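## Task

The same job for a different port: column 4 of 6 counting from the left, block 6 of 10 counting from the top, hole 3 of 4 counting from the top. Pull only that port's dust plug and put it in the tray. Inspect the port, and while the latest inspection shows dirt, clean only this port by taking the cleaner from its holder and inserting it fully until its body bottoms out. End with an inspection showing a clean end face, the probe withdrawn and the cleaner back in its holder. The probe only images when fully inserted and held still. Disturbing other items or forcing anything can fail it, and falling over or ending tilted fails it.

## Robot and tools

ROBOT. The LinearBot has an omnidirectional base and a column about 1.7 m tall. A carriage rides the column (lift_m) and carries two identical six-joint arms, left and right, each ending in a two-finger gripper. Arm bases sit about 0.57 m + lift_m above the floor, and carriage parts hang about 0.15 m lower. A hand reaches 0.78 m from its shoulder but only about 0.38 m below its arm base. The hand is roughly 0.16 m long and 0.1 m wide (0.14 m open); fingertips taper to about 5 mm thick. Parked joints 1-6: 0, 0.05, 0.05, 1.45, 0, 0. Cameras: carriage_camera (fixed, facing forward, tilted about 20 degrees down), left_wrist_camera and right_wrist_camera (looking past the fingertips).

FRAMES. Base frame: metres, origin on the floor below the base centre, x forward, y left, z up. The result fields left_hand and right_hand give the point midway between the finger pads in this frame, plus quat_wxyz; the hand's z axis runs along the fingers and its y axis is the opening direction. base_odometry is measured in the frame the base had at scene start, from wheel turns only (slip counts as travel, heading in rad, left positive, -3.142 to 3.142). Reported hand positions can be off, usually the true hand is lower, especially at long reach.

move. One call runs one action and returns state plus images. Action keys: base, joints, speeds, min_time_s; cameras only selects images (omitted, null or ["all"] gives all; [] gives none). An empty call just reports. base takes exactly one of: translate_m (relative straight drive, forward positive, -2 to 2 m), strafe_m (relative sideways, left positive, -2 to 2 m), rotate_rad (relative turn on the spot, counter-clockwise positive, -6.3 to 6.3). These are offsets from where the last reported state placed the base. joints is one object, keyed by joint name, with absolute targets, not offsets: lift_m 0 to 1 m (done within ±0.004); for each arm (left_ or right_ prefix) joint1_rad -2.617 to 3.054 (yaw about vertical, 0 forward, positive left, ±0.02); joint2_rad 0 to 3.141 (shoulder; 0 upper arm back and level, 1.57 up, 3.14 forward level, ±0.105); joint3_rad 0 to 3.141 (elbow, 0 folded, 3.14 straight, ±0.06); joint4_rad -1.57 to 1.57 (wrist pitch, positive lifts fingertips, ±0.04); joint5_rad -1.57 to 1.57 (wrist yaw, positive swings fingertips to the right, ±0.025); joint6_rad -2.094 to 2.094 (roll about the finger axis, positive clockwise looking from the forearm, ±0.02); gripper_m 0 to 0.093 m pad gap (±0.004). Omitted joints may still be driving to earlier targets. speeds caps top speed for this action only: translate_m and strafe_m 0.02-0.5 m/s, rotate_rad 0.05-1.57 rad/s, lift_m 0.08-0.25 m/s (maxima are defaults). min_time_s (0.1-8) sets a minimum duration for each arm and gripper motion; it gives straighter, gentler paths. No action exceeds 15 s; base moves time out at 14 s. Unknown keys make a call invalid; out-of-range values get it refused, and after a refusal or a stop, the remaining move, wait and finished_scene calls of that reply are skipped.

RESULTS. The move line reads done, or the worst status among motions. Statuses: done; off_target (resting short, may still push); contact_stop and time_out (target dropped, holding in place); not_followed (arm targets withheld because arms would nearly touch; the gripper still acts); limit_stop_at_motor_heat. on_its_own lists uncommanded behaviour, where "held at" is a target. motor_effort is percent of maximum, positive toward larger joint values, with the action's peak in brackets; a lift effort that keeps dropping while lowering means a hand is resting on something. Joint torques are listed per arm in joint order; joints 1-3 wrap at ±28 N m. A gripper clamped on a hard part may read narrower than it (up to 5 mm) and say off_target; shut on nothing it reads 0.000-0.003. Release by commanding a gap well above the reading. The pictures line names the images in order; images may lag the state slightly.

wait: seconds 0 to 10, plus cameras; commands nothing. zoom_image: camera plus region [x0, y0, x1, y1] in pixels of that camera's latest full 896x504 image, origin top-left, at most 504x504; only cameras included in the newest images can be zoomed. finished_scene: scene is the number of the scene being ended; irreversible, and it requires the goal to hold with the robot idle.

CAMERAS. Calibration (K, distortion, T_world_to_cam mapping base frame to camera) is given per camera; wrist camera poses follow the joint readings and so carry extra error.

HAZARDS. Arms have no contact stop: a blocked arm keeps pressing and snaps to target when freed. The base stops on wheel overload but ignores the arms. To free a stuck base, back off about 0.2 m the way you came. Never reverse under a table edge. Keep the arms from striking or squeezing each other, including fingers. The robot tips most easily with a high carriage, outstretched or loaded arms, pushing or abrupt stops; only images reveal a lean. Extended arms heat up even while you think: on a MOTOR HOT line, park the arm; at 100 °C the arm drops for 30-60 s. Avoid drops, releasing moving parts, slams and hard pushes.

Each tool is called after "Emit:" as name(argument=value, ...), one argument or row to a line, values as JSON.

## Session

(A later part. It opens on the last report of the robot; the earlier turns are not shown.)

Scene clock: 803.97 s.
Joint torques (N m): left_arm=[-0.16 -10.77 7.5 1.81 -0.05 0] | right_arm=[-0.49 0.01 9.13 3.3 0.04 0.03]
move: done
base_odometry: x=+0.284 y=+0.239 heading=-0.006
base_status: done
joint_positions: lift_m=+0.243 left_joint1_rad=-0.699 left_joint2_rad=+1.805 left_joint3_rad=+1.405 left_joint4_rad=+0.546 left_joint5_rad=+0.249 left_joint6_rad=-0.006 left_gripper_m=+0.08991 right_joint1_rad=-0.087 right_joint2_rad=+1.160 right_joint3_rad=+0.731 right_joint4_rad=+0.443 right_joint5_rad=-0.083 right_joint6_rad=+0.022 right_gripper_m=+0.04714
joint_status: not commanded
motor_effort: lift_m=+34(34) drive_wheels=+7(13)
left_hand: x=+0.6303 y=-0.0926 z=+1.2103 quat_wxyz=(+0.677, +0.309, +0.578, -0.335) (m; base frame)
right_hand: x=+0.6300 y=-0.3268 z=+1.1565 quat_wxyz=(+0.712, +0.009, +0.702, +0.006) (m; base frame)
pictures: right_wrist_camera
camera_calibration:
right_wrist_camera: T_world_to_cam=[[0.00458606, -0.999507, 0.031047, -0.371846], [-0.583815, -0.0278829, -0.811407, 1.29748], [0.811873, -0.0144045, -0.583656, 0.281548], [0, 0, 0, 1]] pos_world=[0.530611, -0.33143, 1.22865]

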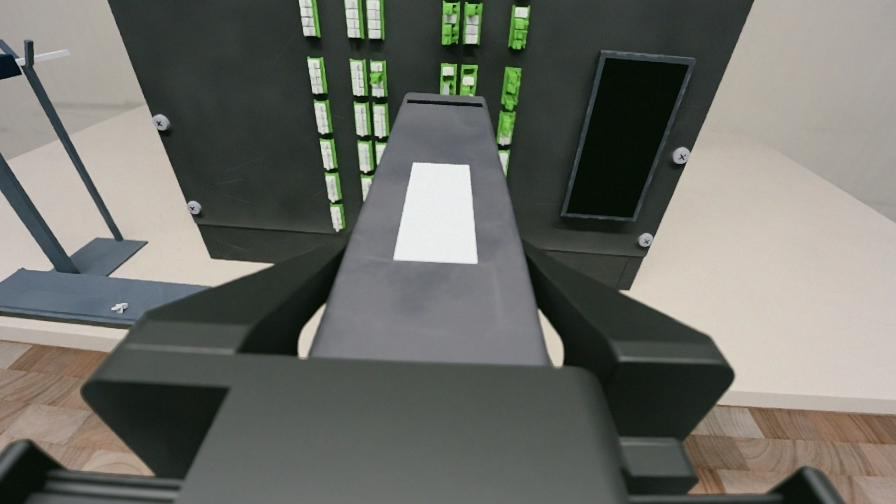

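Emit:
move(
  base={"translate_m":-0.013},
  speeds={"translate_m":0.02},
  cameras=[],
)

Emit:
move(
  base={"strafe_m":0.011},
  speeds={"strafe_m":0.02},
  cameras=[],
)

Emit:
move(
  joints={"right_gripper_m":0.0525},
  min_time_s=3,
  cameras=["right_wrist_camera","left_wrist_camera"],
)

Emit:
zoom_image(
  camera="right_wrist_camera",
  region=[280, 90, 600, 390],
)

Emit:
zoom_image(
  camera="right_wrist_camera",
  region=[425, 50, 465, 110],
)

Emit:
zoom_image(
  camera="left_wrist_camera",
  region=[385, 125, 465, 175],
)

Scene clock: 820.70 s.
Joint torques (N m): left_arm=[0.21 -11.1 7.36 1.77 -0.03 0.01] | right_arm=[-0.49 -4.68 8.66 2.55 0.05 0.03]
move: done
base_odometry: x=+0.271 y=+0.239 heading=-0.006
base_status: done
joint_positions: lift_m=+0.243 left_joint1_rad=-0.700 left_joint2_rad=+1.805 left_joint3_rad=+1.405 left_joint4_rad=+0.547 left_joint5_rad=+0.249 left_joint6_rad=-0.006 left_gripper_m=+0.08991 right_joint1_rad=-0.087 right_joint2_rad=+1.212 right_joint3_rad=+0.737 right_joint4_rad=+0.511 right_joint5_rad=-0.084 right_joint6_rad=+0.022 right_gripper_m=+0.04714
joint_status: not commanded
motor_effort: lift_m=+34(34) drive_wheels=+4(8)
left_hand: x=+0.6302 y=-0.0928 z=+1.2104 quat_wxyz=(+0.677, +0.309, +0.577, -0.336) (m; base frame)
right_hand: x=+0.6400 y=-0.3275 z=+1.1557 quat_wxyz=(+0.720, +0.008, +0.694, +0.006) (m; base frame)
pictures: none
No camera images: "cameras" was empty.

Scene clock: 821.63 s.
Joint torques (N m): left_arm=[-0.2 -10.86 7.65 1.82 -0.03 0.03] | right_arm=[-0.28 -4.72 8.66 2.55 -0.13 0.03]
move: done
base_odometry: x=+0.271 y=+0.250 heading=-0.006
base_status: done
joint_positions: lift_m=+0.243 left_joint1_rad=-0.700 left_joint2_rad=+1.805 left_joint3_rad=+1.405 left_joint4_rad=+0.547 left_joint5_rad=+0.249 left_joint6_rad=-0.006 left_gripper_m=+0.08991 right_joint1_rad=-0.089 right_joint2_rad=+1.212 right_joint3_rad=+0.737 right_joint4_rad=+0.513 right_joint5_rad=-0.070 right_joint6_rad=+0.021 right_gripper_m=+0.04714
joint_status: not commanded
motor_effort: lift_m=+34(34) drive_wheels=-3(11)
left_hand: x=+0.6300 y=-0.0929 z=+1.2104 quat_wxyz=(+0.677, +0.309, +0.577, -0.336) (m; base frame)
right_hand: x=+0.6400 y=-0.3308 z=+1.1559 quat_wxyz=(+0.720, +0.013, +0.694, +0.000) (m; base frame)
pictures: none
No camera images: "cameras" was empty.

Scene clock: 824.93 s.
Joint torques (N m): left_arm=[0.08 -11 7.65 1.79 -0.01 0.03] | right_arm=[-0.25 -4.72 8.68 2.46 -0.09 0.03]
move: done
base_odometry: x=+0.271 y=+0.250 heading=-0.006
base_status: not commanded
joint_positions: lift_m=+0.243 left_joint1_rad=-0.700 left_joint2_rad=+1.805 left_joint3_rad=+1.405 left_joint4_rad=+0.547 left_joint5_rad=+0.249 left_joint6_rad=-0.006 left_gripper_m=+0.08991 right_joint1_rad=-0.089 right_joint2_rad=+1.212 right_joint3_rad=+0.737 right_joint4_rad=+0.519 right_joint5_rad=-0.070 right_joint6_rad=+0.021 right_gripper_m=+0.05239
joint_status: all done
motor_effort: lift_m=+34(34) drive_wheels=-3(3)
left_hand: x=+0.6300 y=-0.0929 z=+1.2104 quat_wxyz=(+0.677, +0.309, +0.577, -0.336) (m; base frame)
right_hand: x=+0.6399 y=-0.3308 z=+1.1575 quat_wxyz=(+0.722, +0.013, +0.691, +0.000) (m; base frame)
pictures: left_wrist_camera, right_wrist_camera
camera_calibration:
left_wrist_camera: T_world_to_cam=[[-0.817858, -0.575174, -0.0168166, 0.486309], [-0.241175, 0.369175, -0.897522, 1.2811], [0.52244, -0.729989, -0.44065, 0.260958], [0, 0, 0, 1]] pos_world=[0.570366, -0.0027401, 1.27298]
right_wrist_camera: T_world_to_cam=[[-0.0116177, -0.999369, 0.0335768, -0.368446], [-0.559871, -0.0213209, -0.828305, 1.31031], [0.828498, -0.0284217, -0.55927, 0.230522], [0, 0, 0, 1]] pos_world=[0.53834, -0.333724, 1.22664]

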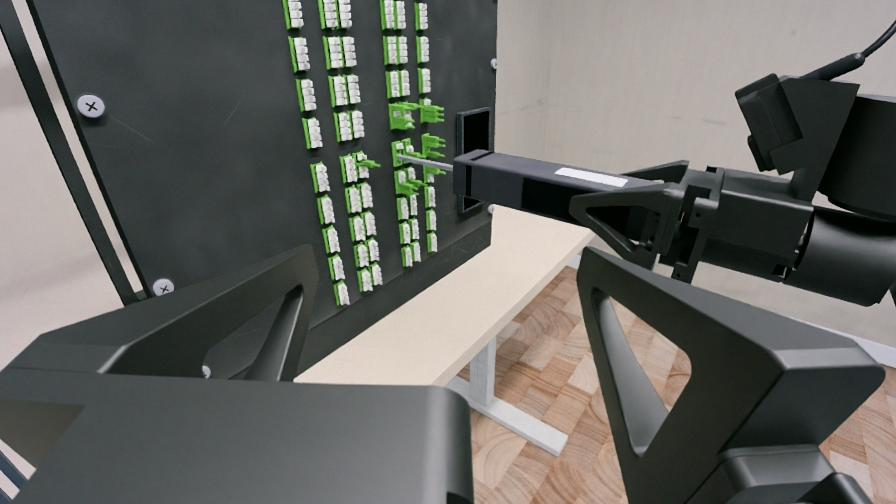

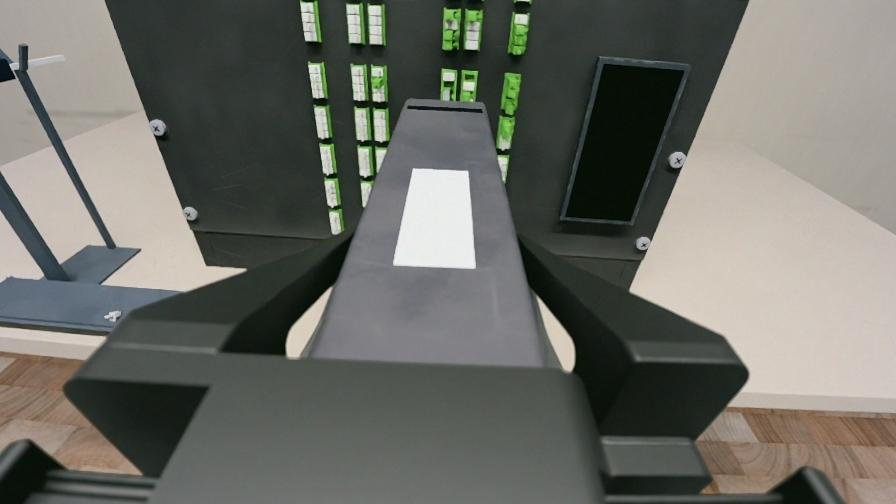

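Scaled by 1.575 from the camera's 896x504 image, which has a finer 1280x720 frame.

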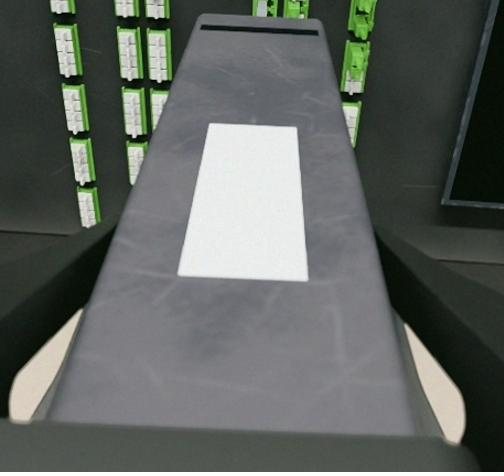

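Scaled by 8.400 from the camera's 896x504 image, which has a finer 1280x720 frame.

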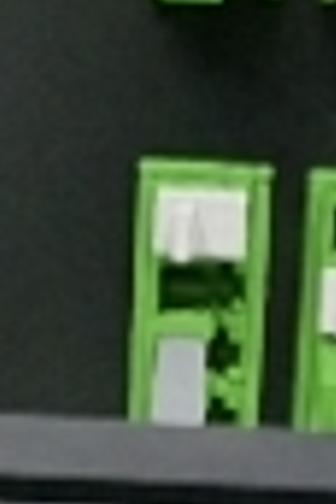

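Scaled by 6.300 from the camera's 896x504 image, which has a finer 1280x720 frame.

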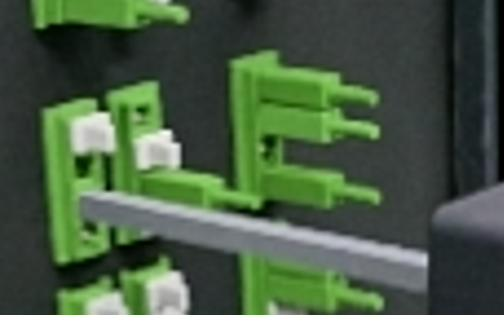

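Emit:
move(
  joints={"right_joint4_rad":0.505},
  min_time_s=1,
  cameras=[],
)

Emit:
move(
  joints={"right_gripper_m":0.040},
  min_time_s=6,
  cameras=["right_wrist_camera"],
)

Emit:
move(
  joints={"right_joint4_rad":0.565},
  cameras=[],
)

Emit:
move(
  base={"translate_m":-0.006},
  joints={"right_joint4_rad":0.582},
  speeds={"translate_m":0.02},
  cameras=[],
)

Scene clock: 831.40 s.
Joint torques (N m): left_arm=[-0.03 -10.89 7.62 1.8 0.02 0.01] | right_arm=[-0.27 -4.74 8.66 2.19 -0.09 0.03]
move: done
base_odometry: x=+0.271 y=+0.250 heading=-0.006
base_status: not commanded
joint_positions: lift_m=+0.243 left_joint1_rad=-0.700 left_joint2_rad=+1.805 left_joint3_rad=+1.405 left_joint4_rad=+0.547 left_joint5_rad=+0.249 left_joint6_rad=-0.006 left_gripper_m=+0.08991 right_joint1_rad=-0.089 right_joint2_rad=+1.212 right_joint3_rad=+0.737 right_joint4_rad=+0.506 right_joint5_rad=-0.070 right_joint6_rad=+0.021 right_gripper_m=+0.05240
joint_status: all done
motor_effort: lift_m=+34(34) drive_wheels=-3(3)
left_hand: x=+0.6300 y=-0.0929 z=+1.2104 quat_wxyz=(+0.677, +0.309, +0.577, -0.336) (m; base frame)
right_hand: x=+0.6401 y=-0.3308 z=+1.1541 quat_wxyz=(+0.718, +0.013, +0.696, +0.000) (m; base frame)
pictures: none
No camera images: "cameras" was empty.

Scene clock: 837.70 s.
Joint torques (N m): left_arm=[0.06 -10.89 7.54 1.79 -0.02 0.03] | right_arm=[-0.27 -4.72 8.68 2.21 -0.09 0.04]
move: off_target
base_odometry: x=+0.271 y=+0.250 heading=-0.006
base_status: not commanded
joint_positions: lift_m=+0.243 left_joint1_rad=-0.700 left_joint2_rad=+1.805 left_joint3_rad=+1.405 left_joint4_rad=+0.547 left_joint5_rad=+0.249 left_joint6_rad=-0.006 left_gripper_m=+0.08991 right_joint1_rad=-0.089 right_joint2_rad=+1.212 right_joint3_rad=+0.737 right_joint4_rad=+0.504 right_joint5_rad=-0.070 right_joint6_rad=+0.021 right_gripper_m=+0.04720
joint_status: right_gripper_m off_target (ended at +0.04723, target +0.04000)
motor_effort: lift_m=+34(34) drive_wheels=-3(3)
left_hand: x=+0.6300 y=-0.0929 z=+1.2104 quat_wxyz=(+0.677, +0.309, +0.577, -0.336) (m; base frame)
right_hand: x=+0.6401 y=-0.3308 z=+1.1538 quat_wxyz=(+0.717, +0.013, +0.697, +0.000) (m; base frame)
pictures: right_wrist_camera
camera_calibration:
right_wrist_camera: T_world_to_cam=[[-0.0111563, -0.999399, 0.032811, -0.367776], [-0.572407, -0.020522, -0.819713, 1.30571], [0.819894, -0.0279262, -0.571835, 0.248444], [0, 0, 0, 1]] pos_world=[0.5396, -0.333821, 1.22445]

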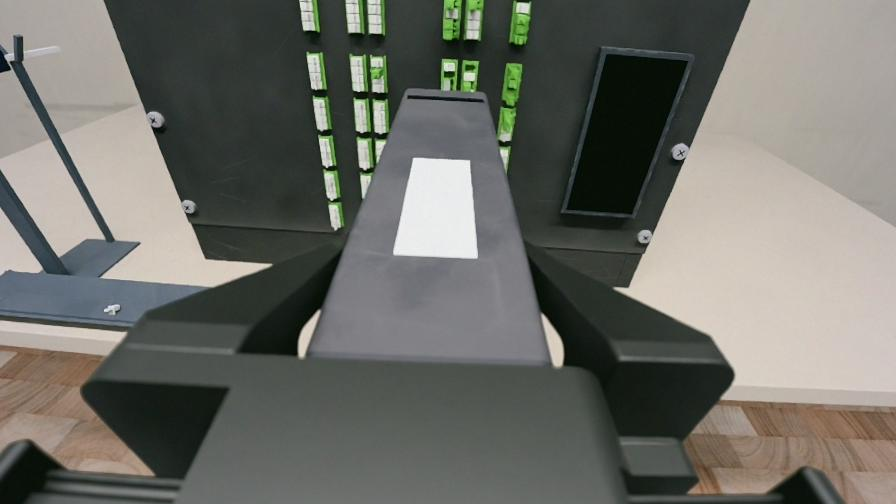

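Scene clock: 838.23 s.
Joint torques (N m): left_arm=[-0.02 -10.93 7.46 1.81 -0.03 0.04] | right_arm=[-0.27 -4.72 8.66 2.83 -0.09 0.04]
move: off_target
base_odometry: x=+0.271 y=+0.250 heading=-0.006
base_status: not commanded
joint_positions: lift_m=+0.243 left_joint1_rad=-0.700 left_joint2_rad=+1.805 left_joint3_rad=+1.405 left_joint4_rad=+0.547 left_joint5_rad=+0.249 left_joint6_rad=-0.006 left_gripper_m=+0.08991 right_joint1_rad=-0.089 right_joint2_rad=+1.212 right_joint3_rad=+0.737 right_joint4_rad=+0.507 right_joint5_rad=-0.070 right_joint6_rad=+0.021 right_gripper_m=+0.04720
joint_status: right_joint4_rad off_target (ended at +0.507, target +0.565)
motor_effort: lift_m=+34(34) drive_wheels=-3(3)
left_hand: x=+0.6300 y=-0.0929 z=+1.2104 quat_wxyz=(+0.677, +0.309, +0.577, -0.336) (m; base frame)
right_hand: x=+0.6401 y=-0.3308 z=+1.1545 quat_wxyz=(+0.718, +0.013, +0.696, +0.000) (m; base frame)
pictures: none
No camera images: "cameras" was empty.

Scene clock: 838.93 s.
Joint torques (N m): left_arm=[-0.16 -10.92 7.68 1.76 -0.05 -0.01] | right_arm=[-0.27 -6.91 7.97 2.78 -0.11 0.04]
move: off_target
base_odometry: x=+0.265 y=+0.250 heading=-0.006
base_status: done
joint_positions: lift_m=+0.243 left_joint1_rad=-0.700 left_joint2_rad=+1.805 left_joint3_rad=+1.405 left_joint4_rad=+0.547 left_joint5_rad=+0.249 left_joint6_rad=-0.006 left_gripper_m=+0.08991 right_joint1_rad=-0.089 right_joint2_rad=+1.236 right_joint3_rad=+0.746 right_joint4_rad=+0.528 right_joint5_rad=-0.068 right_joint6_rad=+0.021 right_gripper_m=+0.04718
joint_status: right_joint4_rad off_target (ended at +0.528, target +0.582)
motor_effort: lift_m=+34(34) drive_wheels=-2(9)
left_hand: x=+0.6300 y=-0.0929 z=+1.2104 quat_wxyz=(+0.677, +0.309, +0.577, -0.336) (m; base frame)
right_hand: x=+0.6450 y=-0.3317 z=+1.1546 quat_wxyz=(+0.720, +0.014, +0.693, -0.001) (m; base frame)
pictures: none
No camera images: "cameras" was empty.

Emit:
move(
  base={"translate_m":-0.007},
  joints={"right_joint4_rad":0.60,"right_joint5_rad":-0.076},
  speeds={"translate_m":0.02},
  cameras=[],
)

Emit:
move(
  base={"translate_m":-0.006},
  joints={"right_joint4_rad":0.612},
  speeds={"translate_m":0.02},
  cameras=[],
)

Emit:
move(
  joints={"lift_m":0.246},
  speeds={"lift_m":0.08},
  cameras=[],
)

Emit:
move(
  joints={"lift_m":0.250},
  speeds={"lift_m":0.08},
  cameras=[],
)

Emit:
move(
  joints={"lift_m":0.244},
  speeds={"lift_m":0.08},
  cameras=[],
)

Emit:
move(
  joints={"lift_m":0.239},
  speeds={"lift_m":0.08},
  cameras=["right_wrist_camera"],
)

Emit:
zoom_image(
  camera="right_wrist_camera",
  region=[425, 50, 465, 110],
)

Scene clock: 848.00 s.
Joint torques (N m): left_arm=[-0.03 -11.08 7.42 1.77 -0.02 0.01] | right_arm=[-0.27 -9.02 6.84 2.83 -0.17 0.05]
move: off_target
base_odometry: x=+0.259 y=+0.251 heading=-0.005
base_status: done
joint_positions: lift_m=+0.243 left_joint1_rad=-0.700 left_joint2_rad=+1.805 left_joint3_rad=+1.405 left_joint4_rad=+0.547 left_joint5_rad=+0.249 left_joint6_rad=-0.006 left_gripper_m=+0.08991 right_joint1_rad=-0.089 right_joint2_rad=+1.259 right_joint3_rad=+0.759 right_joint4_rad=+0.542 right_joint5_rad=-0.062 right_joint6_rad=+0.020 right_gripper_m=+0.04717
joint_status: right_joint4_rad off_target (ended at +0.542, target +0.600); the others done
motor_effort: lift_m=+34(34) drive_wheels=-3(7)
left_hand: x=+0.6300 y=-0.0929 z=+1.2104 quat_wxyz=(+0.677, +0.309, +0.577, -0.336) (m; base frame)
right_hand: x=+0.6501 y=-0.3332 z=+1.1552 quat_wxyz=(+0.722, +0.015, +0.692, -0.004) (m; base frame)
pictures: none
No camera images: "cameras" was empty.

Scene clock: 848.73 s.
Joint torques (N m): left_arm=[-0.01 -10.97 7.42 1.79 -0.02 -0.04] | right_arm=[-0.25 -10.51 6.13 2.84 -0.21 0.05]
move: off_target
base_odometry: x=+0.253 y=+0.251 heading=-0.004
base_status: done
joint_positions: lift_m=+0.243 left_joint1_rad=-0.700 left_joint2_rad=+1.805 left_joint3_rad=+1.405 left_joint4_rad=+0.547 left_joint5_rad=+0.249 left_joint6_rad=-0.006 left_gripper_m=+0.08991 right_joint1_rad=-0.089 right_joint2_rad=+1.275 right_joint3_rad=+0.769 right_joint4_rad=+0.552 right_joint5_rad=-0.056 right_joint6_rad=+0.020 right_gripper_m=+0.04715
joint_status: right_joint4_rad off_target (ended at +0.552, target +0.612)
motor_effort: lift_m=+34(34) drive_wheels=-3(13)
left_hand: x=+0.6300 y=-0.0929 z=+1.2104 quat_wxyz=(+0.677, +0.309, +0.577, -0.336) (m; base frame)
right_hand: x=+0.6536 y=-0.3345 z=+1.1560 quat_wxyz=(+0.723, +0.017, +0.690, -0.006) (m; base frame)
pictures: none
No camera images: "cameras" was empty.

Scene clock: 849.20 s.
Joint torques (N m): left_arm=[-0.05 -10.99 7.38 1.76 -0.01 0.01] | right_arm=[-0.27 -10.52 6.02 2.9 -0.22 0.05]
move: done
base_odometry: x=+0.253 y=+0.251 heading=-0.004
base_status: not commanded
joint_positions: lift_m=+0.246 left_joint1_rad=-0.700 left_joint2_rad=+1.805 left_joint3_rad=+1.405 left_joint4_rad=+0.549 left_joint5_rad=+0.249 left_joint6_rad=-0.006 left_gripper_m=+0.08991 right_joint1_rad=-0.089 right_joint2_rad=+1.275 right_joint3_rad=+0.769 right_joint4_rad=+0.547 right_joint5_rad=-0.056 right_joint6_rad=+0.020 right_gripper_m=+0.04715
joint_status: all done
motor_effort: lift_m=+34(37) drive_wheels=-3(3)
left_hand: x=+0.6300 y=-0.0929 z=+1.2139 quat_wxyz=(+0.678, +0.309, +0.577, -0.336) (m; base frame)
right_hand: x=+0.6537 y=-0.3345 z=+1.1577 quat_wxyz=(+0.721, +0.018, +0.692, -0.006) (m; base frame)
pictures: none
No camera images: "cameras" was empty.

Scene clock: 849.90 s.
Joint torques (N m): left_arm=[0.06 -10.89 7.62 1.81 -0.01 0.03] | right_arm=[-0.27 -7.15 7.41 3.17 -0.09 0.05]
move: done
base_odometry: x=+0.253 y=+0.251 heading=-0.005
base_status: not commanded
joint_positions: lift_m=+0.250 left_joint1_rad=-0.700 left_joint2_rad=+1.804 left_joint3_rad=+1.405 left_joint4_rad=+0.550 left_joint5_rad=+0.249 left_joint6_rad=-0.006 left_gripper_m=+0.08991 right_joint1_rad=-0.089 right_joint2_rad=+1.239 right_joint3_rad=+0.753 right_joint4_rad=+0.524 right_joint5_rad=-0.066 right_joint6_rad=+0.020 right_gripper_m=+0.04715
joint_status: all done
motor_effort: lift_m=+34(44) drive_wheels=+4(4)
left_hand: x=+0.6299 y=-0.0928 z=+1.2185 quat_wxyz=(+0.678, +0.309, +0.576, -0.336) (m; base frame)
right_hand: x=+0.6460 y=-0.3321 z=+1.1628 quat_wxyz=(+0.720, +0.014, +0.694, -0.002) (m; base frame)
pictures: none
No camera images: "cameras" was empty.

Scene clock: 850.37 s.
Joint torques (N m): left_arm=[0.1 -10.96 7.61 1.8 -0.04 -0.01] | right_arm=[-0.27 -6.8 7.57 3.11 -0.11 0.05]
move: done
base_odometry: x=+0.253 y=+0.251 heading=-0.005
base_status: not commanded
joint_positions: lift_m=+0.244 left_joint1_rad=-0.700 left_joint2_rad=+1.804 left_joint3_rad=+1.405 left_joint4_rad=+0.546 left_joint5_rad=+0.249 left_joint6_rad=-0.006 left_gripper_m=+0.08991 right_joint1_rad=-0.089 right_joint2_rad=+1.234 right_joint3_rad=+0.751 right_joint4_rad=+0.525 right_joint5_rad=-0.068 right_joint6_rad=+0.020 right_gripper_m=+0.04715
joint_status: all done
motor_effort: lift_m=+35(36) drive_wheels=+4(4)
left_hand: x=+0.6300 y=-0.0929 z=+1.2113 quat_wxyz=(+0.677, +0.309, +0.578, -0.336) (m; base frame)
right_hand: x=+0.6450 y=-0.3317 z=+1.1580 quat_wxyz=(+0.722, +0.013, +0.692, -0.002) (m; base frame)
pictures: none
No camera images: "cameras" was empty.

Scene clock: 850.83 s.
Joint torques (N m): left_arm=[0.2 -11 7.56 1.78 -0.01 0.01] | right_arm=[-0.25 -6.65 7.62 3.14 -0.08 0.05]
move: done
base_odometry: x=+0.253 y=+0.251 heading=-0.005
base_status: not commanded
joint_positions: lift_m=+0.239 left_joint1_rad=-0.700 left_joint2_rad=+1.805 left_joint3_rad=+1.405 left_joint4_rad=+0.545 left_joint5_rad=+0.249 left_joint6_rad=-0.006 left_gripper_m=+0.08991 right_joint1_rad=-0.089 right_joint2_rad=+1.233 right_joint3_rad=+0.750 right_joint4_rad=+0.525 right_joint5_rad=-0.068 right_joint6_rad=+0.020 right_gripper_m=+0.04715
joint_status: all done
motor_effort: lift_m=+35(35) drive_wheels=+4(4)
left_hand: x=+0.6302 y=-0.0930 z=+1.2056 quat_wxyz=(+0.676, +0.309, +0.578, -0.336) (m; base frame)
right_hand: x=+0.6448 y=-0.3316 z=+1.1530 quat_wxyz=(+0.722, +0.013, +0.692, -0.002) (m; base frame)
pictures: right_wrist_camera
camera_calibration:
right_wrist_camera: T_world_to_cam=[[-0.0138705, -0.999297, 0.0348193, -0.369012], [-0.561499, -0.0210294, -0.82721, 1.3091], [0.827361, -0.0310248, -0.560812, 0.22555], [0, 0, 0, 1]] pos_world=[0.543328, -0.334225, 1.22224]

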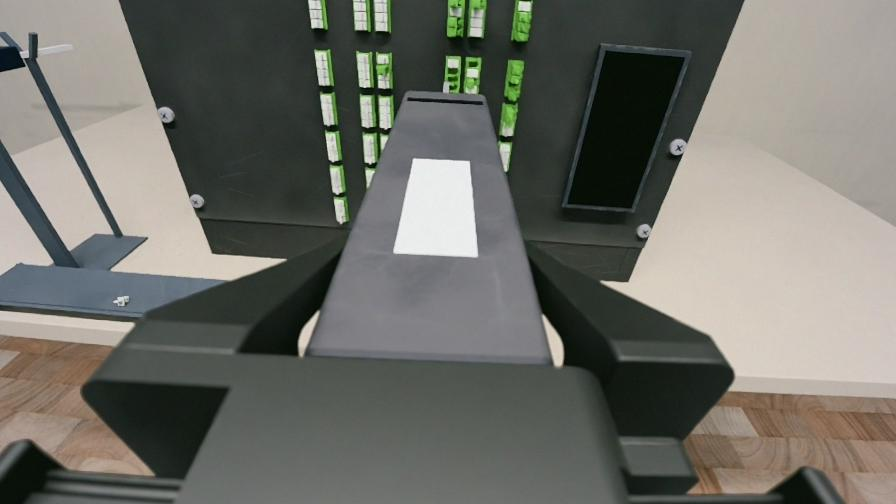

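Scaled by 8.400 from the camera's 896x504 image, which has a finer 1280x720 frame.

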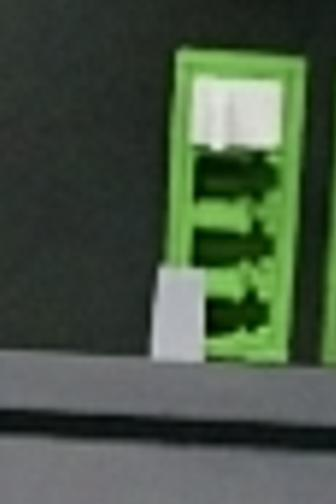

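Emit:
move(
  base={"strafe_m":-0.004},
  joints={"right_joint4_rad":0.60},
  speeds={"strafe_m":0.02},
  cameras=["left_wrist_camera","right_wrist_camera"],
)

Emit:
zoom_image(
  camera="right_wrist_camera",
  region=[425, 50, 465, 110],
)

Emit:
zoom_image(
  camera="left_wrist_camera",
  region=[385, 125, 465, 175],
)

Scene clock: 859.30 s.
Joint torques (N m): left_arm=[0.1 -11.06 7.49 1.82 0 0.01] | right_arm=[-0.06 -6.64 7.65 3.01 -0.07 0.05]
move: off_target
base_odometry: x=+0.253 y=+0.247 heading=-0.004
base_status: done
joint_positions: lift_m=+0.239 left_joint1_rad=-0.700 left_joint2_rad=+1.805 left_joint3_rad=+1.405 left_joint4_rad=+0.545 left_joint5_rad=+0.249 left_joint6_rad=-0.006 left_gripper_m=+0.08991 right_joint1_rad=-0.092 right_joint2_rad=+1.233 right_joint3_rad=+0.750 right_joint4_rad=+0.525 right_joint5_rad=-0.071 right_joint6_rad=+0.020 right_gripper_m=+0.04715
joint_status: right_joint4_rad off_target (ended at +0.525, target +0.600)
motor_effort: lift_m=+35(35) drive_wheels=+4(10)
left_hand: x=+0.6300 y=-0.0932 z=+1.2056 quat_wxyz=(+0.676, +0.309, +0.578, -0.336) (m; base frame)
right_hand: x=+0.6447 y=-0.3321 z=+1.1528 quat_wxyz=(+0.722, +0.013, +0.692, -0.001) (m; base frame)
pictures: left_wrist_camera, right_wrist_camera
camera_calibration:
left_wrist_camera: T_world_to_cam=[[-0.818293, -0.574574, -0.0161657, 0.485593], [-0.242713, 0.370886, -0.896401, 1.27672], [0.521044, -0.729595, -0.44295, 0.262287], [0, 0, 0, 1]] pos_world=[0.570571, -0.00314488, 1.26848]
right_wrist_camera: T_world_to_cam=[[-0.0131459, -0.999302, 0.0349604, -0.370077], [-0.562163, -0.0215283, -0.826746, 1.30863], [0.826922, -0.0305218, -0.561488, 0.226712], [0, 0, 0, 1]] pos_world=[0.543328, -0.334726, 1.22214]

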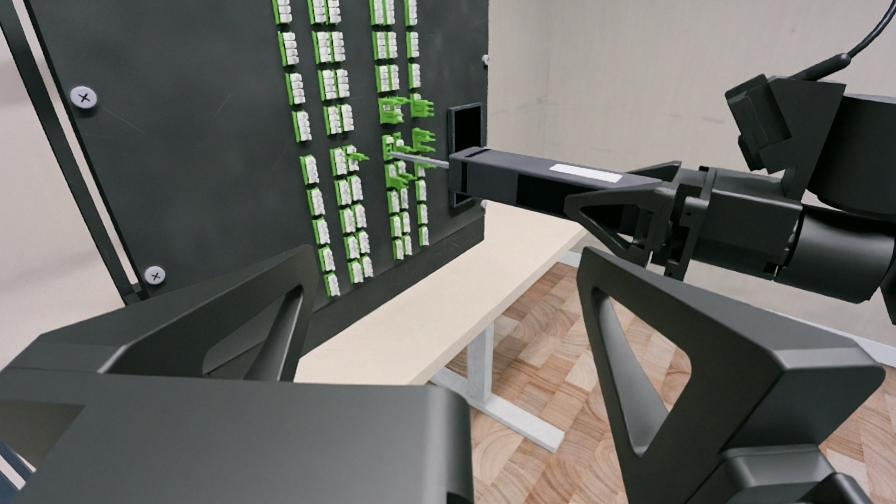

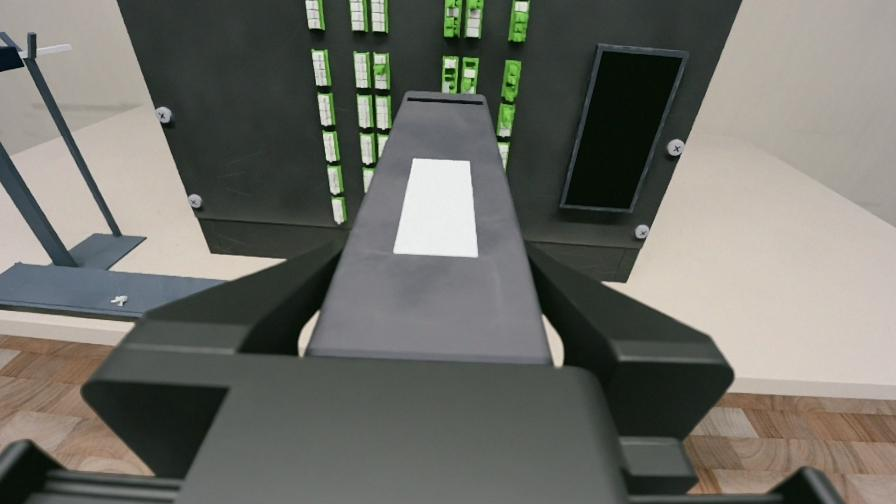

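Scaled by 8.400 from the camera's 896x504 image, which has a finer 1280x720 frame.

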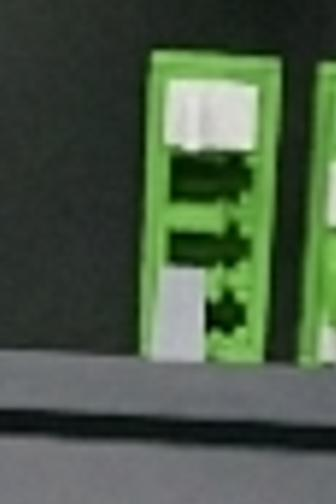

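Scaled by 6.300 from the camera's 896x504 image, which has a finer 1280x720 frame.

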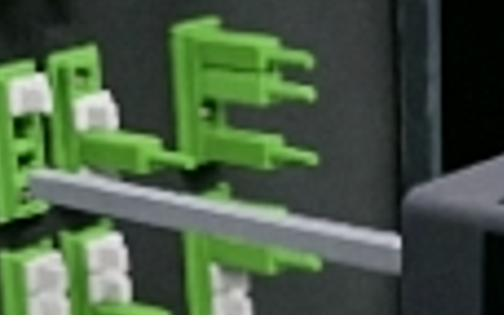

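Emit:
move(
  base={"strafe_m":-0.002},
  joints={"right_joint4_rad":0.58,"right_joint3_rad":0.765},
  speeds={"strafe_m":0.02},
  cameras=["right_wrist_camera"],
)

Emit:
zoom_image(
  camera="right_wrist_camera",
  region=[425, 50, 465, 110],
)

Scene clock: 863.27 s.
Joint torques (N m): left_arm=[0.1 -11.02 7.51 1.81 -0.05 0.04] | right_arm=[0.12 -6.65 7.62 3 -0.02 0.05]
move: off_target
base_odometry: x=+0.253 y=+0.245 heading=-0.004
base_status: done
joint_positions: lift_m=+0.239 left_joint1_rad=-0.701 left_joint2_rad=+1.805 left_joint3_rad=+1.405 left_joint4_rad=+0.545 left_joint5_rad=+0.250 left_joint6_rad=-0.006 left_gripper_m=+0.08991 right_joint1_rad=-0.094 right_joint2_rad=+1.233 right_joint3_rad=+0.750 right_joint4_rad=+0.508 right_joint5_rad=-0.073 right_joint6_rad=+0.020 right_gripper_m=+0.04715
joint_status: right_joint4_rad off_target (ended at +0.508, target +0.580); the others done
motor_effort: lift_m=+35(35) drive_wheels=+4(7)
left_hand: x=+0.6294 y=-0.0937 z=+1.2056 quat_wxyz=(+0.676, +0.310, +0.578, -0.336) (m; base frame)
right_hand: x=+0.6448 y=-0.3327 z=+1.1487 quat_wxyz=(+0.716, +0.013, +0.698, -0.001) (m; base frame)
pictures: right_wrist_camera
camera_calibration:
right_wrist_camera: T_world_to_cam=[[-0.0125204, -0.999354, 0.0336764, -0.369464], [-0.575841, -0.0203274, -0.817309, 1.30369], [0.817466, -0.0296253, -0.575215, 0.246504], [0, 0, 0, 1]] pos_world=[0.544584, -0.335422, 1.21975]

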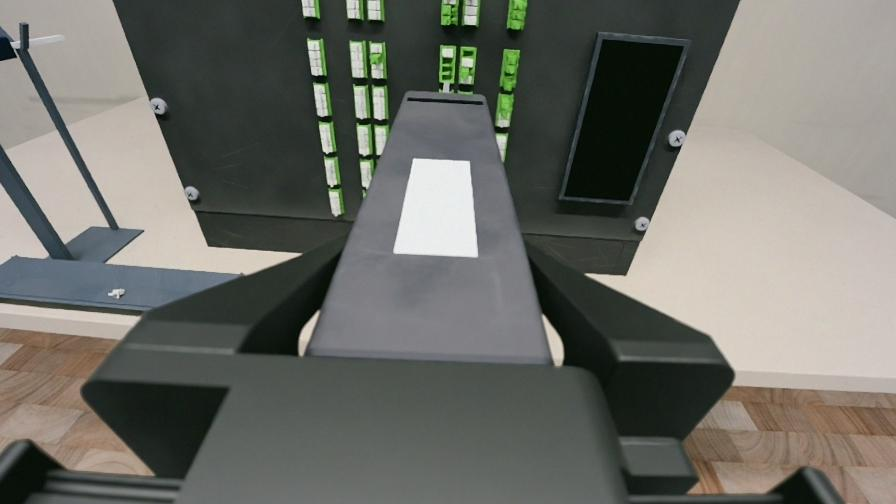

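Scaled by 8.400 from the camera's 896x504 image, which has a finer 1280x720 frame.

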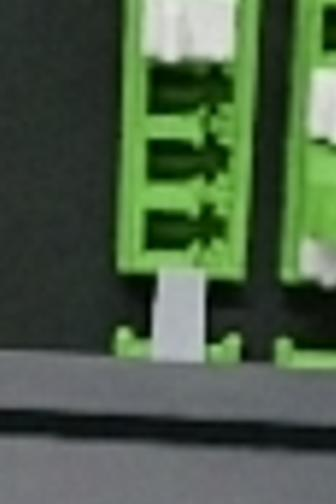

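Emit:
move(
  base={"translate_m":0.006},
  joints={"lift_m":0.2465},
  speeds={"translate_m":0.02,"lift_m":0.08},
  cameras=["right_wrist_camera","left_wrist_camera"],
)

Emit:
zoom_image(
  camera="right_wrist_camera",
  region=[425, 50, 465, 110],
)

Emit:
zoom_image(
  camera="left_wrist_camera",
  region=[385, 125, 465, 175],
)

Scene clock: 869.70 s.
Joint torques (N m): left_arm=[0.06 -11.11 7.61 1.78 -0.01 0] | right_arm=[0.12 -5.29 7.99 3.25 -0.02 0.05]
move: done
base_odometry: x=+0.259 y=+0.245 heading=-0.004
base_status: done
joint_positions: lift_m=+0.247 left_joint1_rad=-0.700 left_joint2_rad=+1.805 left_joint3_rad=+1.406 left_joint4_rad=+0.549 left_joint5_rad=+0.250 left_joint6_rad=-0.006 left_gripper_m=+0.08991 right_joint1_rad=-0.094 right_joint2_rad=+1.217 right_joint3_rad=+0.746 right_joint4_rad=+0.484 right_joint5_rad=-0.075 right_joint6_rad=+0.020 right_gripper_m=+0.04715
joint_status: all done
motor_effort: lift_m=+33(44) drive_wheels=-2(8)
left_hand: x=+0.6299 y=-0.0929 z=+1.2147 quat_wxyz=(+0.678, +0.309, +0.576, -0.336) (m; base frame)
right_hand: x=+0.6416 y=-0.3320 z=+1.1549 quat_wxyz=(+0.712, +0.013, +0.702, +0.000) (m; base frame)
pictures: left_wrist_camera, right_wrist_camera
camera_calibration:
left_wrist_camera: T_world_to_cam=[[-0.818226, -0.574629, -0.0175517, 0.487422], [-0.239063, 0.367854, -0.898628, 1.2849], [0.522835, -0.731085, -0.43836, 0.259789], [0, 0, 0, 1]] pos_world=[0.570167, -0.00264123, 1.27709]
right_wrist_camera: T_world_to_cam=[[-0.0102272, -0.999413, 0.0326888, -0.36949], [-0.585387, -0.0205192, -0.810494, 1.30508], [0.810689, -0.0274247, -0.584834, 0.268832], [0, 0, 0, 1]] pos_world=[0.542259, -0.335121, 1.22706]

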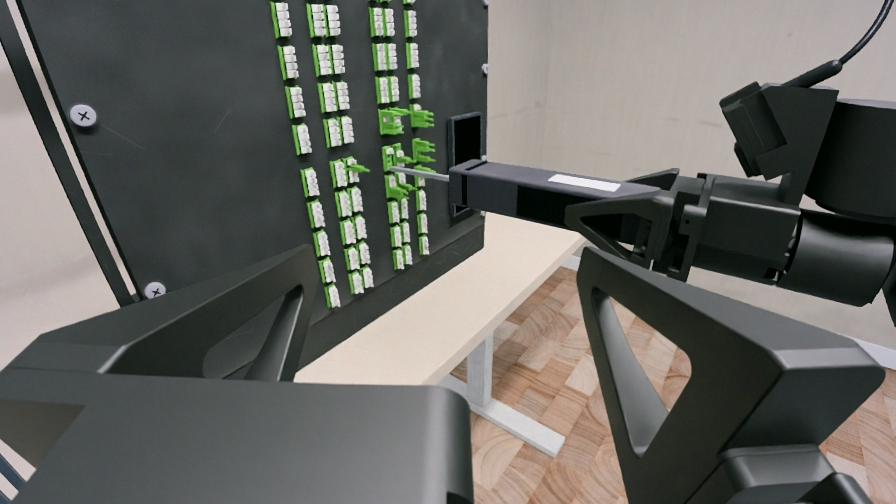

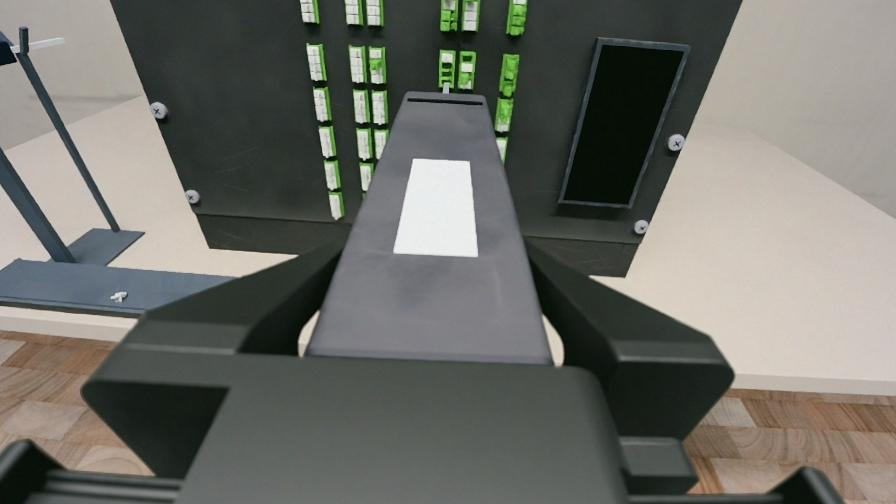

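Scaled by 8.400 from the camera's 896x504 image, which has a finer 1280x720 frame.

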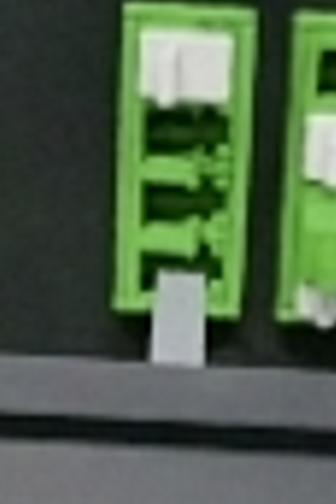

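Scaled by 6.300 from the camera's 896x504 image, which has a finer 1280x720 frame.

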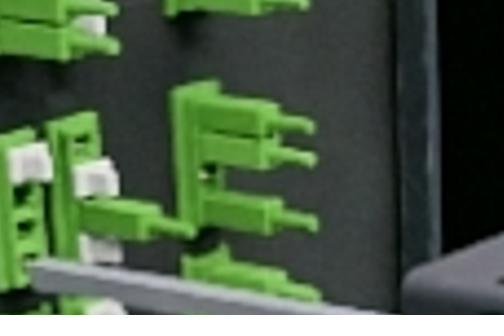

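Emit:
move(
  joints={"lift_m":0.244,"right_joint4_rad":0.61},
  speeds={"lift_m":0.08},
  cameras=["right_wrist_camera"],
)

Emit:
move(
  base={"strafe_m":0.001},
  joints={"right_joint4_rad":0.615},
  speeds={"strafe_m":0.02},
  cameras=["right_wrist_camera"],
)

Emit:
zoom_image(
  camera="right_wrist_camera",
  region=[425, 50, 465, 110],
)

Scene clock: 874.57 s.
Joint torques (N m): left_arm=[0.16 -10.93 7.5 1.79 -0.05 0.06] | right_arm=[0.1 -5.18 7.99 3.5 -0.03 0.05]
move: off_target
base_odometry: x=+0.259 y=+0.245 heading=-0.004
base_status: not commanded
joint_positions: lift_m=+0.244 left_joint1_rad=-0.700 left_joint2_rad=+1.805 left_joint3_rad=+1.406 left_joint4_rad=+0.547 left_joint5_rad=+0.250 left_joint6_rad=-0.006 left_gripper_m=+0.08991 right_joint1_rad=-0.094 right_joint2_rad=+1.217 right_joint3_rad=+0.745 right_joint4_rad=+0.492 right_joint5_rad=-0.075 right_joint6_rad=+0.020 right_gripper_m=+0.04715
joint_status: right_joint4_rad off_target (ended at +0.491, target +0.610); the others done
motor_effort: lift_m=+34(34) drive_wheels=-2(2)
left_hand: x=+0.6299 y=-0.0930 z=+1.2116 quat_wxyz=(+0.677, +0.309, +0.577, -0.336) (m; base frame)
right_hand: x=+0.6415 y=-0.3320 z=+1.1539 quat_wxyz=(+0.714, +0.013, +0.700, +0.000) (m; base frame)
pictures: right_wrist_camera
camera_calibration:
right_wrist_camera: T_world_to_cam=[[-0.0104809, -0.999392, 0.033259, -0.369899], [-0.579873, -0.0210225, -0.814436, 1.30512], [0.81464, -0.027822, -0.5793, 0.259314], [0, 0, 0, 1]] pos_world=[0.541676, -0.335023, 1.22546]

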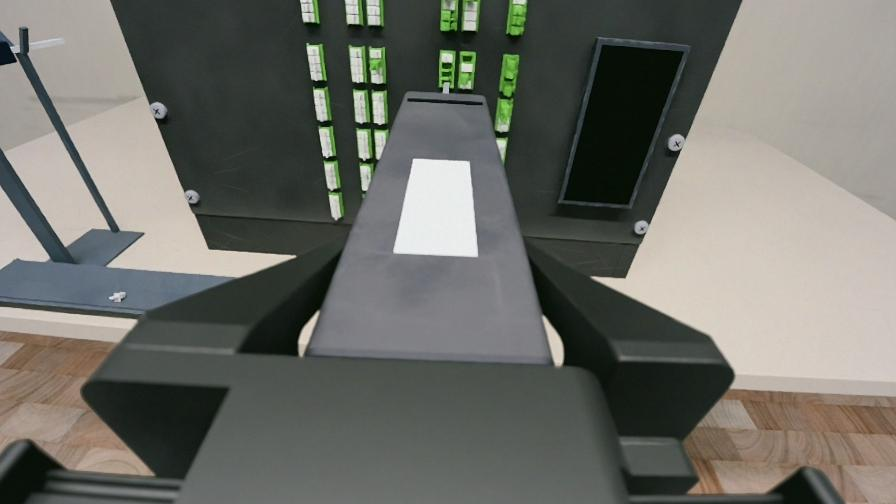

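Scene clock: 875.13 s.
Joint torques (N m): left_arm=[0.18 -11 7.49 1.78 -0.02 0.04] | right_arm=[0.13 -5.31 7.99 3.54 0 0.05]
move: off_target
base_odometry: x=+0.259 y=+0.246 heading=-0.005
base_status: done
joint_positions: lift_m=+0.244 left_joint1_rad=-0.700 left_joint2_rad=+1.805 left_joint3_rad=+1.406 left_joint4_rad=+0.547 left_joint5_rad=+0.250 left_joint6_rad=-0.006 left_gripper_m=+0.08991 right_joint1_rad=-0.094 right_joint2_rad=+1.217 right_joint3_rad=+0.745 right_joint4_rad=+0.492 right_joint5_rad=-0.076 right_joint6_rad=+0.020 right_gripper_m=+0.04715
joint_status: right_joint4_rad off_target (ended at +0.493, target +0.615)
motor_effort: lift_m=+34(34) drive_wheels=-2(8)
left_hand: x=+0.6299 y=-0.0930 z=+1.2117 quat_wxyz=(+0.677, +0.309, +0.577, -0.336) (m; base frame)
right_hand: x=+0.6415 y=-0.3320 z=+1.1541 quat_wxyz=(+0.714, +0.013, +0.700, +0.000) (m; base frame)
pictures: right_wrist_camera
camera_calibration:
right_wrist_camera: T_world_to_cam=[[-0.0100891, -0.999394, 0.0333189, -0.370189], [-0.579284, -0.0213183, -0.814847, 1.30528], [0.815063, -0.0275222, -0.578718, 0.258527], [0, 0, 0, 1]] pos_world=[0.54168, -0.335023, 1.22556]

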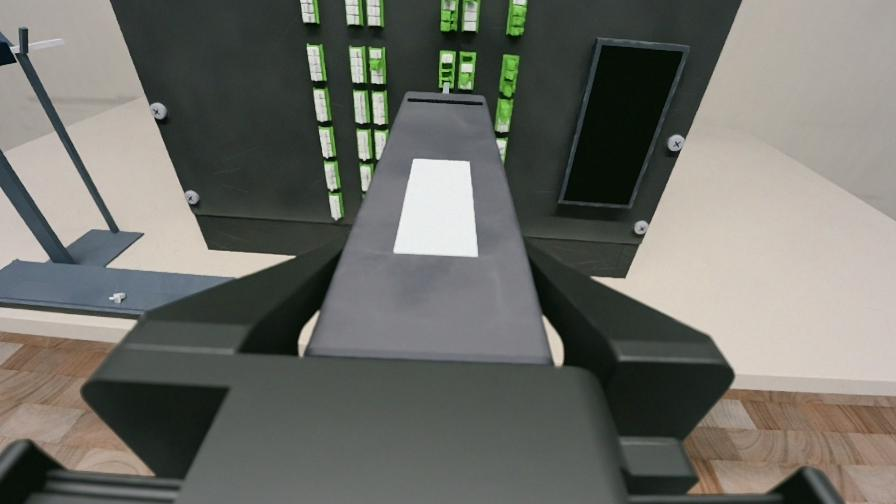

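Scaled by 8.400 from the camera's 896x504 image, which has a finer 1280x720 frame.

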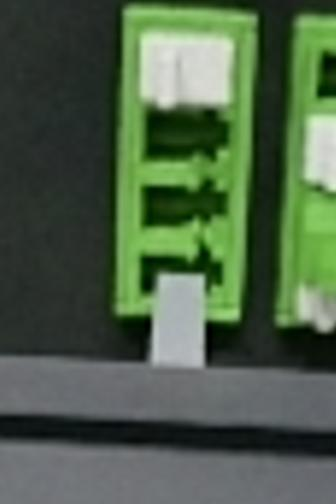

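Emit:
move(
  joints={"right_joint4_rad":0.63},
  cameras=[],
)

Emit:
move(
  joints={"right_joint4_rad":0.645},
  cameras=["right_wrist_camera"],
)

Emit:
zoom_image(
  camera="right_wrist_camera",
  region=[425, 50, 465, 110],
)

Scene clock: 879.77 s.
Joint torques (N m): left_arm=[-0.14 -10.93 7.58 1.76 -0.06 0.01] | right_arm=[0.12 -5.24 7.99 3.69 -0.02 0.05]
move: off_target
base_odometry: x=+0.259 y=+0.246 heading=-0.005
base_status: not commanded
joint_positions: lift_m=+0.244 left_joint1_rad=-0.700 left_joint2_rad=+1.805 left_joint3_rad=+1.406 left_joint4_rad=+0.547 left_joint5_rad=+0.250 left_joint6_rad=-0.006 left_gripper_m=+0.08991 right_joint1_rad=-0.094 right_joint2_rad=+1.217 right_joint3_rad=+0.745 right_joint4_rad=+0.493 right_joint5_rad=-0.076 right_joint6_rad=+0.020 right_gripper_m=+0.04715
joint_status: right_joint4_rad off_target (ended at +0.494, target +0.630)
motor_effort: lift_m=+34(34) drive_wheels=-2(2)
left_hand: x=+0.6299 y=-0.0930 z=+1.2117 quat_wxyz=(+0.677, +0.309, +0.577, -0.336) (m; base frame)
right_hand: x=+0.6415 y=-0.3320 z=+1.1543 quat_wxyz=(+0.715, +0.013, +0.699, +0.000) (m; base frame)
pictures: none
No camera images: "cameras" was empty.

Scene clock: 880.17 s.
Joint torques (N m): left_arm=[0.06 -10.92 7.57 1.78 -0.02 -0.02] | right_arm=[0.1 -5.23 7.99 3.84 -0.02 0.05]
move: off_target
base_odometry: x=+0.259 y=+0.246 heading=-0.005
base_status: not commanded
joint_positions: lift_m=+0.244 left_joint1_rad=-0.700 left_joint2_rad=+1.805 left_joint3_rad=+1.406 left_joint4_rad=+0.547 left_joint5_rad=+0.250 left_joint6_rad=-0.006 left_gripper_m=+0.08991 right_joint1_rad=-0.094 right_joint2_rad=+1.217 right_joint3_rad=+0.745 right_joint4_rad=+0.495 right_joint5_rad=-0.076 right_joint6_rad=+0.020 right_gripper_m=+0.04715
joint_status: right_joint4_rad off_target (ended at +0.495, target +0.645)
motor_effort: lift_m=+34(34) drive_wheels=-2(2)
left_hand: x=+0.6299 y=-0.0930 z=+1.2117 quat_wxyz=(+0.677, +0.309, +0.577, -0.336) (m; base frame)
right_hand: x=+0.6415 y=-0.3320 z=+1.1547 quat_wxyz=(+0.715, +0.013, +0.699, +0.000) (m; base frame)
pictures: right_wrist_camera
camera_calibration:
right_wrist_camera: T_world_to_cam=[[-0.0102256, -0.999384, 0.0335725, -0.370439], [-0.577118, -0.0215197, -0.816377, 1.30613], [0.816597, -0.0277232, -0.576542, 0.25535], [0, 0, 0, 1]] pos_world=[0.541487, -0.335024, 1.22595]

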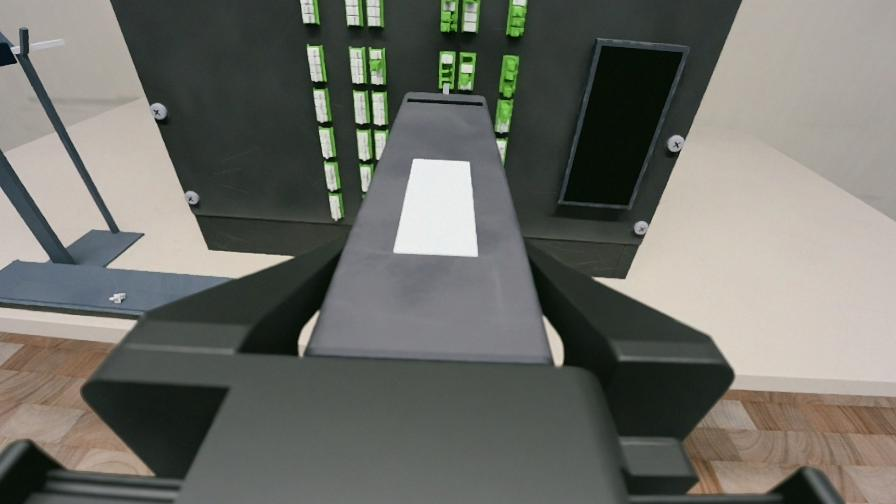

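Scaled by 8.400 from the camera's 896x504 image, which has a finer 1280x720 frame.

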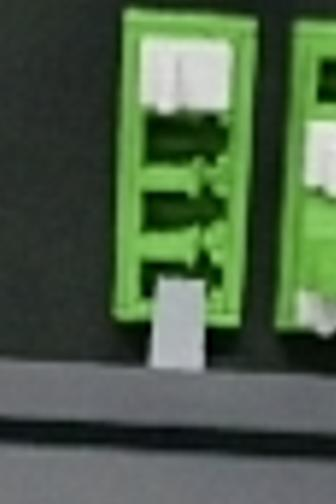

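Emit:
move(
  base={"translate_m":-0.012},
  joints={"right_joint4_rad":0.59},
  speeds={"translate_m":0.02},
  cameras=["right_wrist_camera","left_wrist_camera"],
)

Emit:
zoom_image(
  camera="right_wrist_camera",
  region=[425, 50, 465, 110],
)

Emit:
zoom_image(
  camera="left_wrist_camera",
  region=[370, 125, 470, 190],
)

Scene clock: 885.57 s.
Joint torques (N m): left_arm=[0.21 -10.92 7.51 1.79 -0.01 0.01] | right_arm=[0.12 -5.27 8.05 3.12 -0.02 0.05]
move: off_target
base_odometry: x=+0.247 y=+0.246 heading=-0.004
base_status: done
joint_positions: lift_m=+0.244 left_joint1_rad=-0.700 left_joint2_rad=+1.805 left_joint3_rad=+1.406 left_joint4_rad=+0.548 left_joint5_rad=+0.250 left_joint6_rad=-0.006 left_gripper_m=+0.08991 right_joint1_rad=-0.094 right_joint2_rad=+1.218 right_joint3_rad=+0.745 right_joint4_rad=+0.503 right_joint5_rad=-0.076 right_joint6_rad=+0.020 right_gripper_m=+0.04715
joint_status: right_joint4_rad off_target (ended at +0.503, target +0.590)
motor_effort: lift_m=+34(34) drive_wheels=+3(9)
left_hand: x=+0.6298 y=-0.0931 z=+1.2118 quat_wxyz=(+0.677, +0.309, +0.577, -0.336) (m; base frame)
right_hand: x=+0.6416 y=-0.3320 z=+1.1564 quat_wxyz=(+0.718, +0.012, +0.696, +0.000) (m; base frame)
pictures: left_wrist_camera, right_wrist_camera
camera_calibration:
left_wrist_camera: T_world_to_cam=[[-0.818483, -0.574274, -0.0171703, 0.486921], [-0.239933, 0.368814, -0.898002, 1.28216], [0.522032, -0.73088, -0.439655, 0.260521], [0, 0, 0, 1]] pos_world=[0.57017, -0.00284399, 1.27428]
right_wrist_camera: T_world_to_cam=[[-0.0104516, -0.99936, 0.0342163, -0.371035], [-0.571203, -0.022119, -0.820511, 1.30826], [0.820743, -0.0281201, -0.570606, 0.246603], [0, 0, 0, 1]] pos_world=[0.541006, -0.334926, 1.22685]

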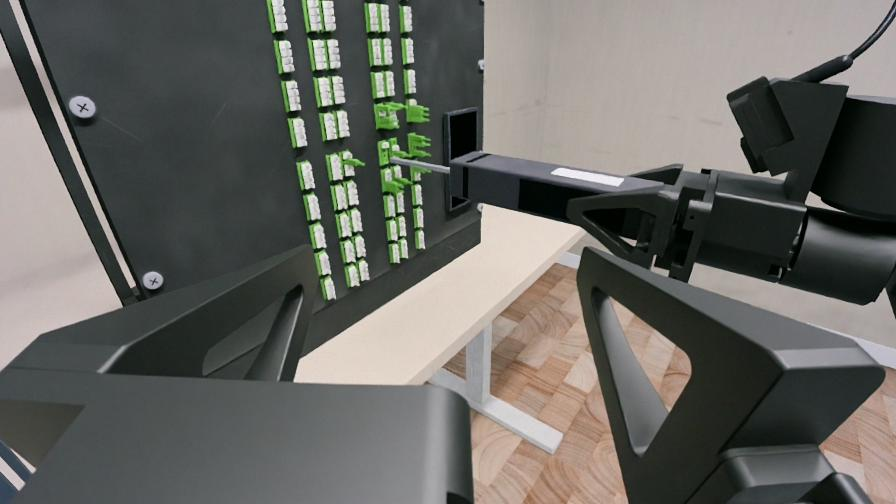

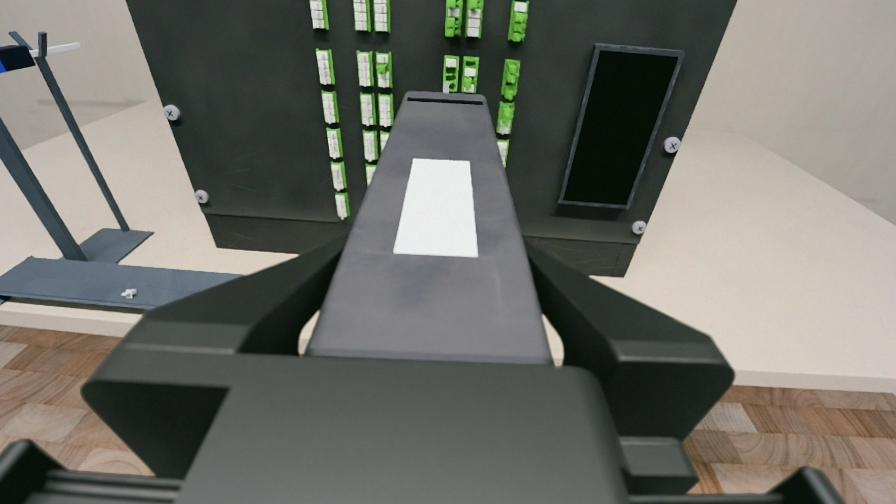

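Scaled by 8.400 from the camera's 896x504 image, which has a finer 1280x720 frame.

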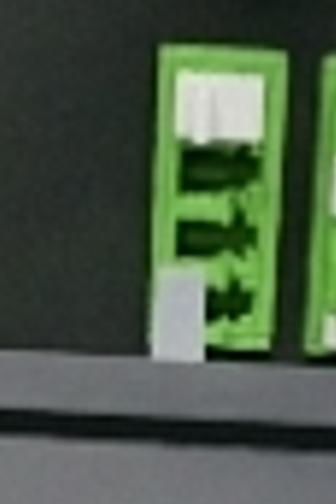

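Scaled by 5.040 from the camera's 896x504 image, which has a finer 1280x720 frame.

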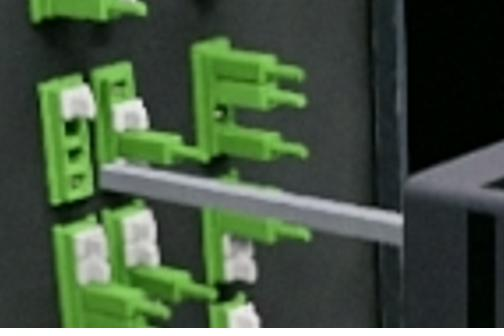

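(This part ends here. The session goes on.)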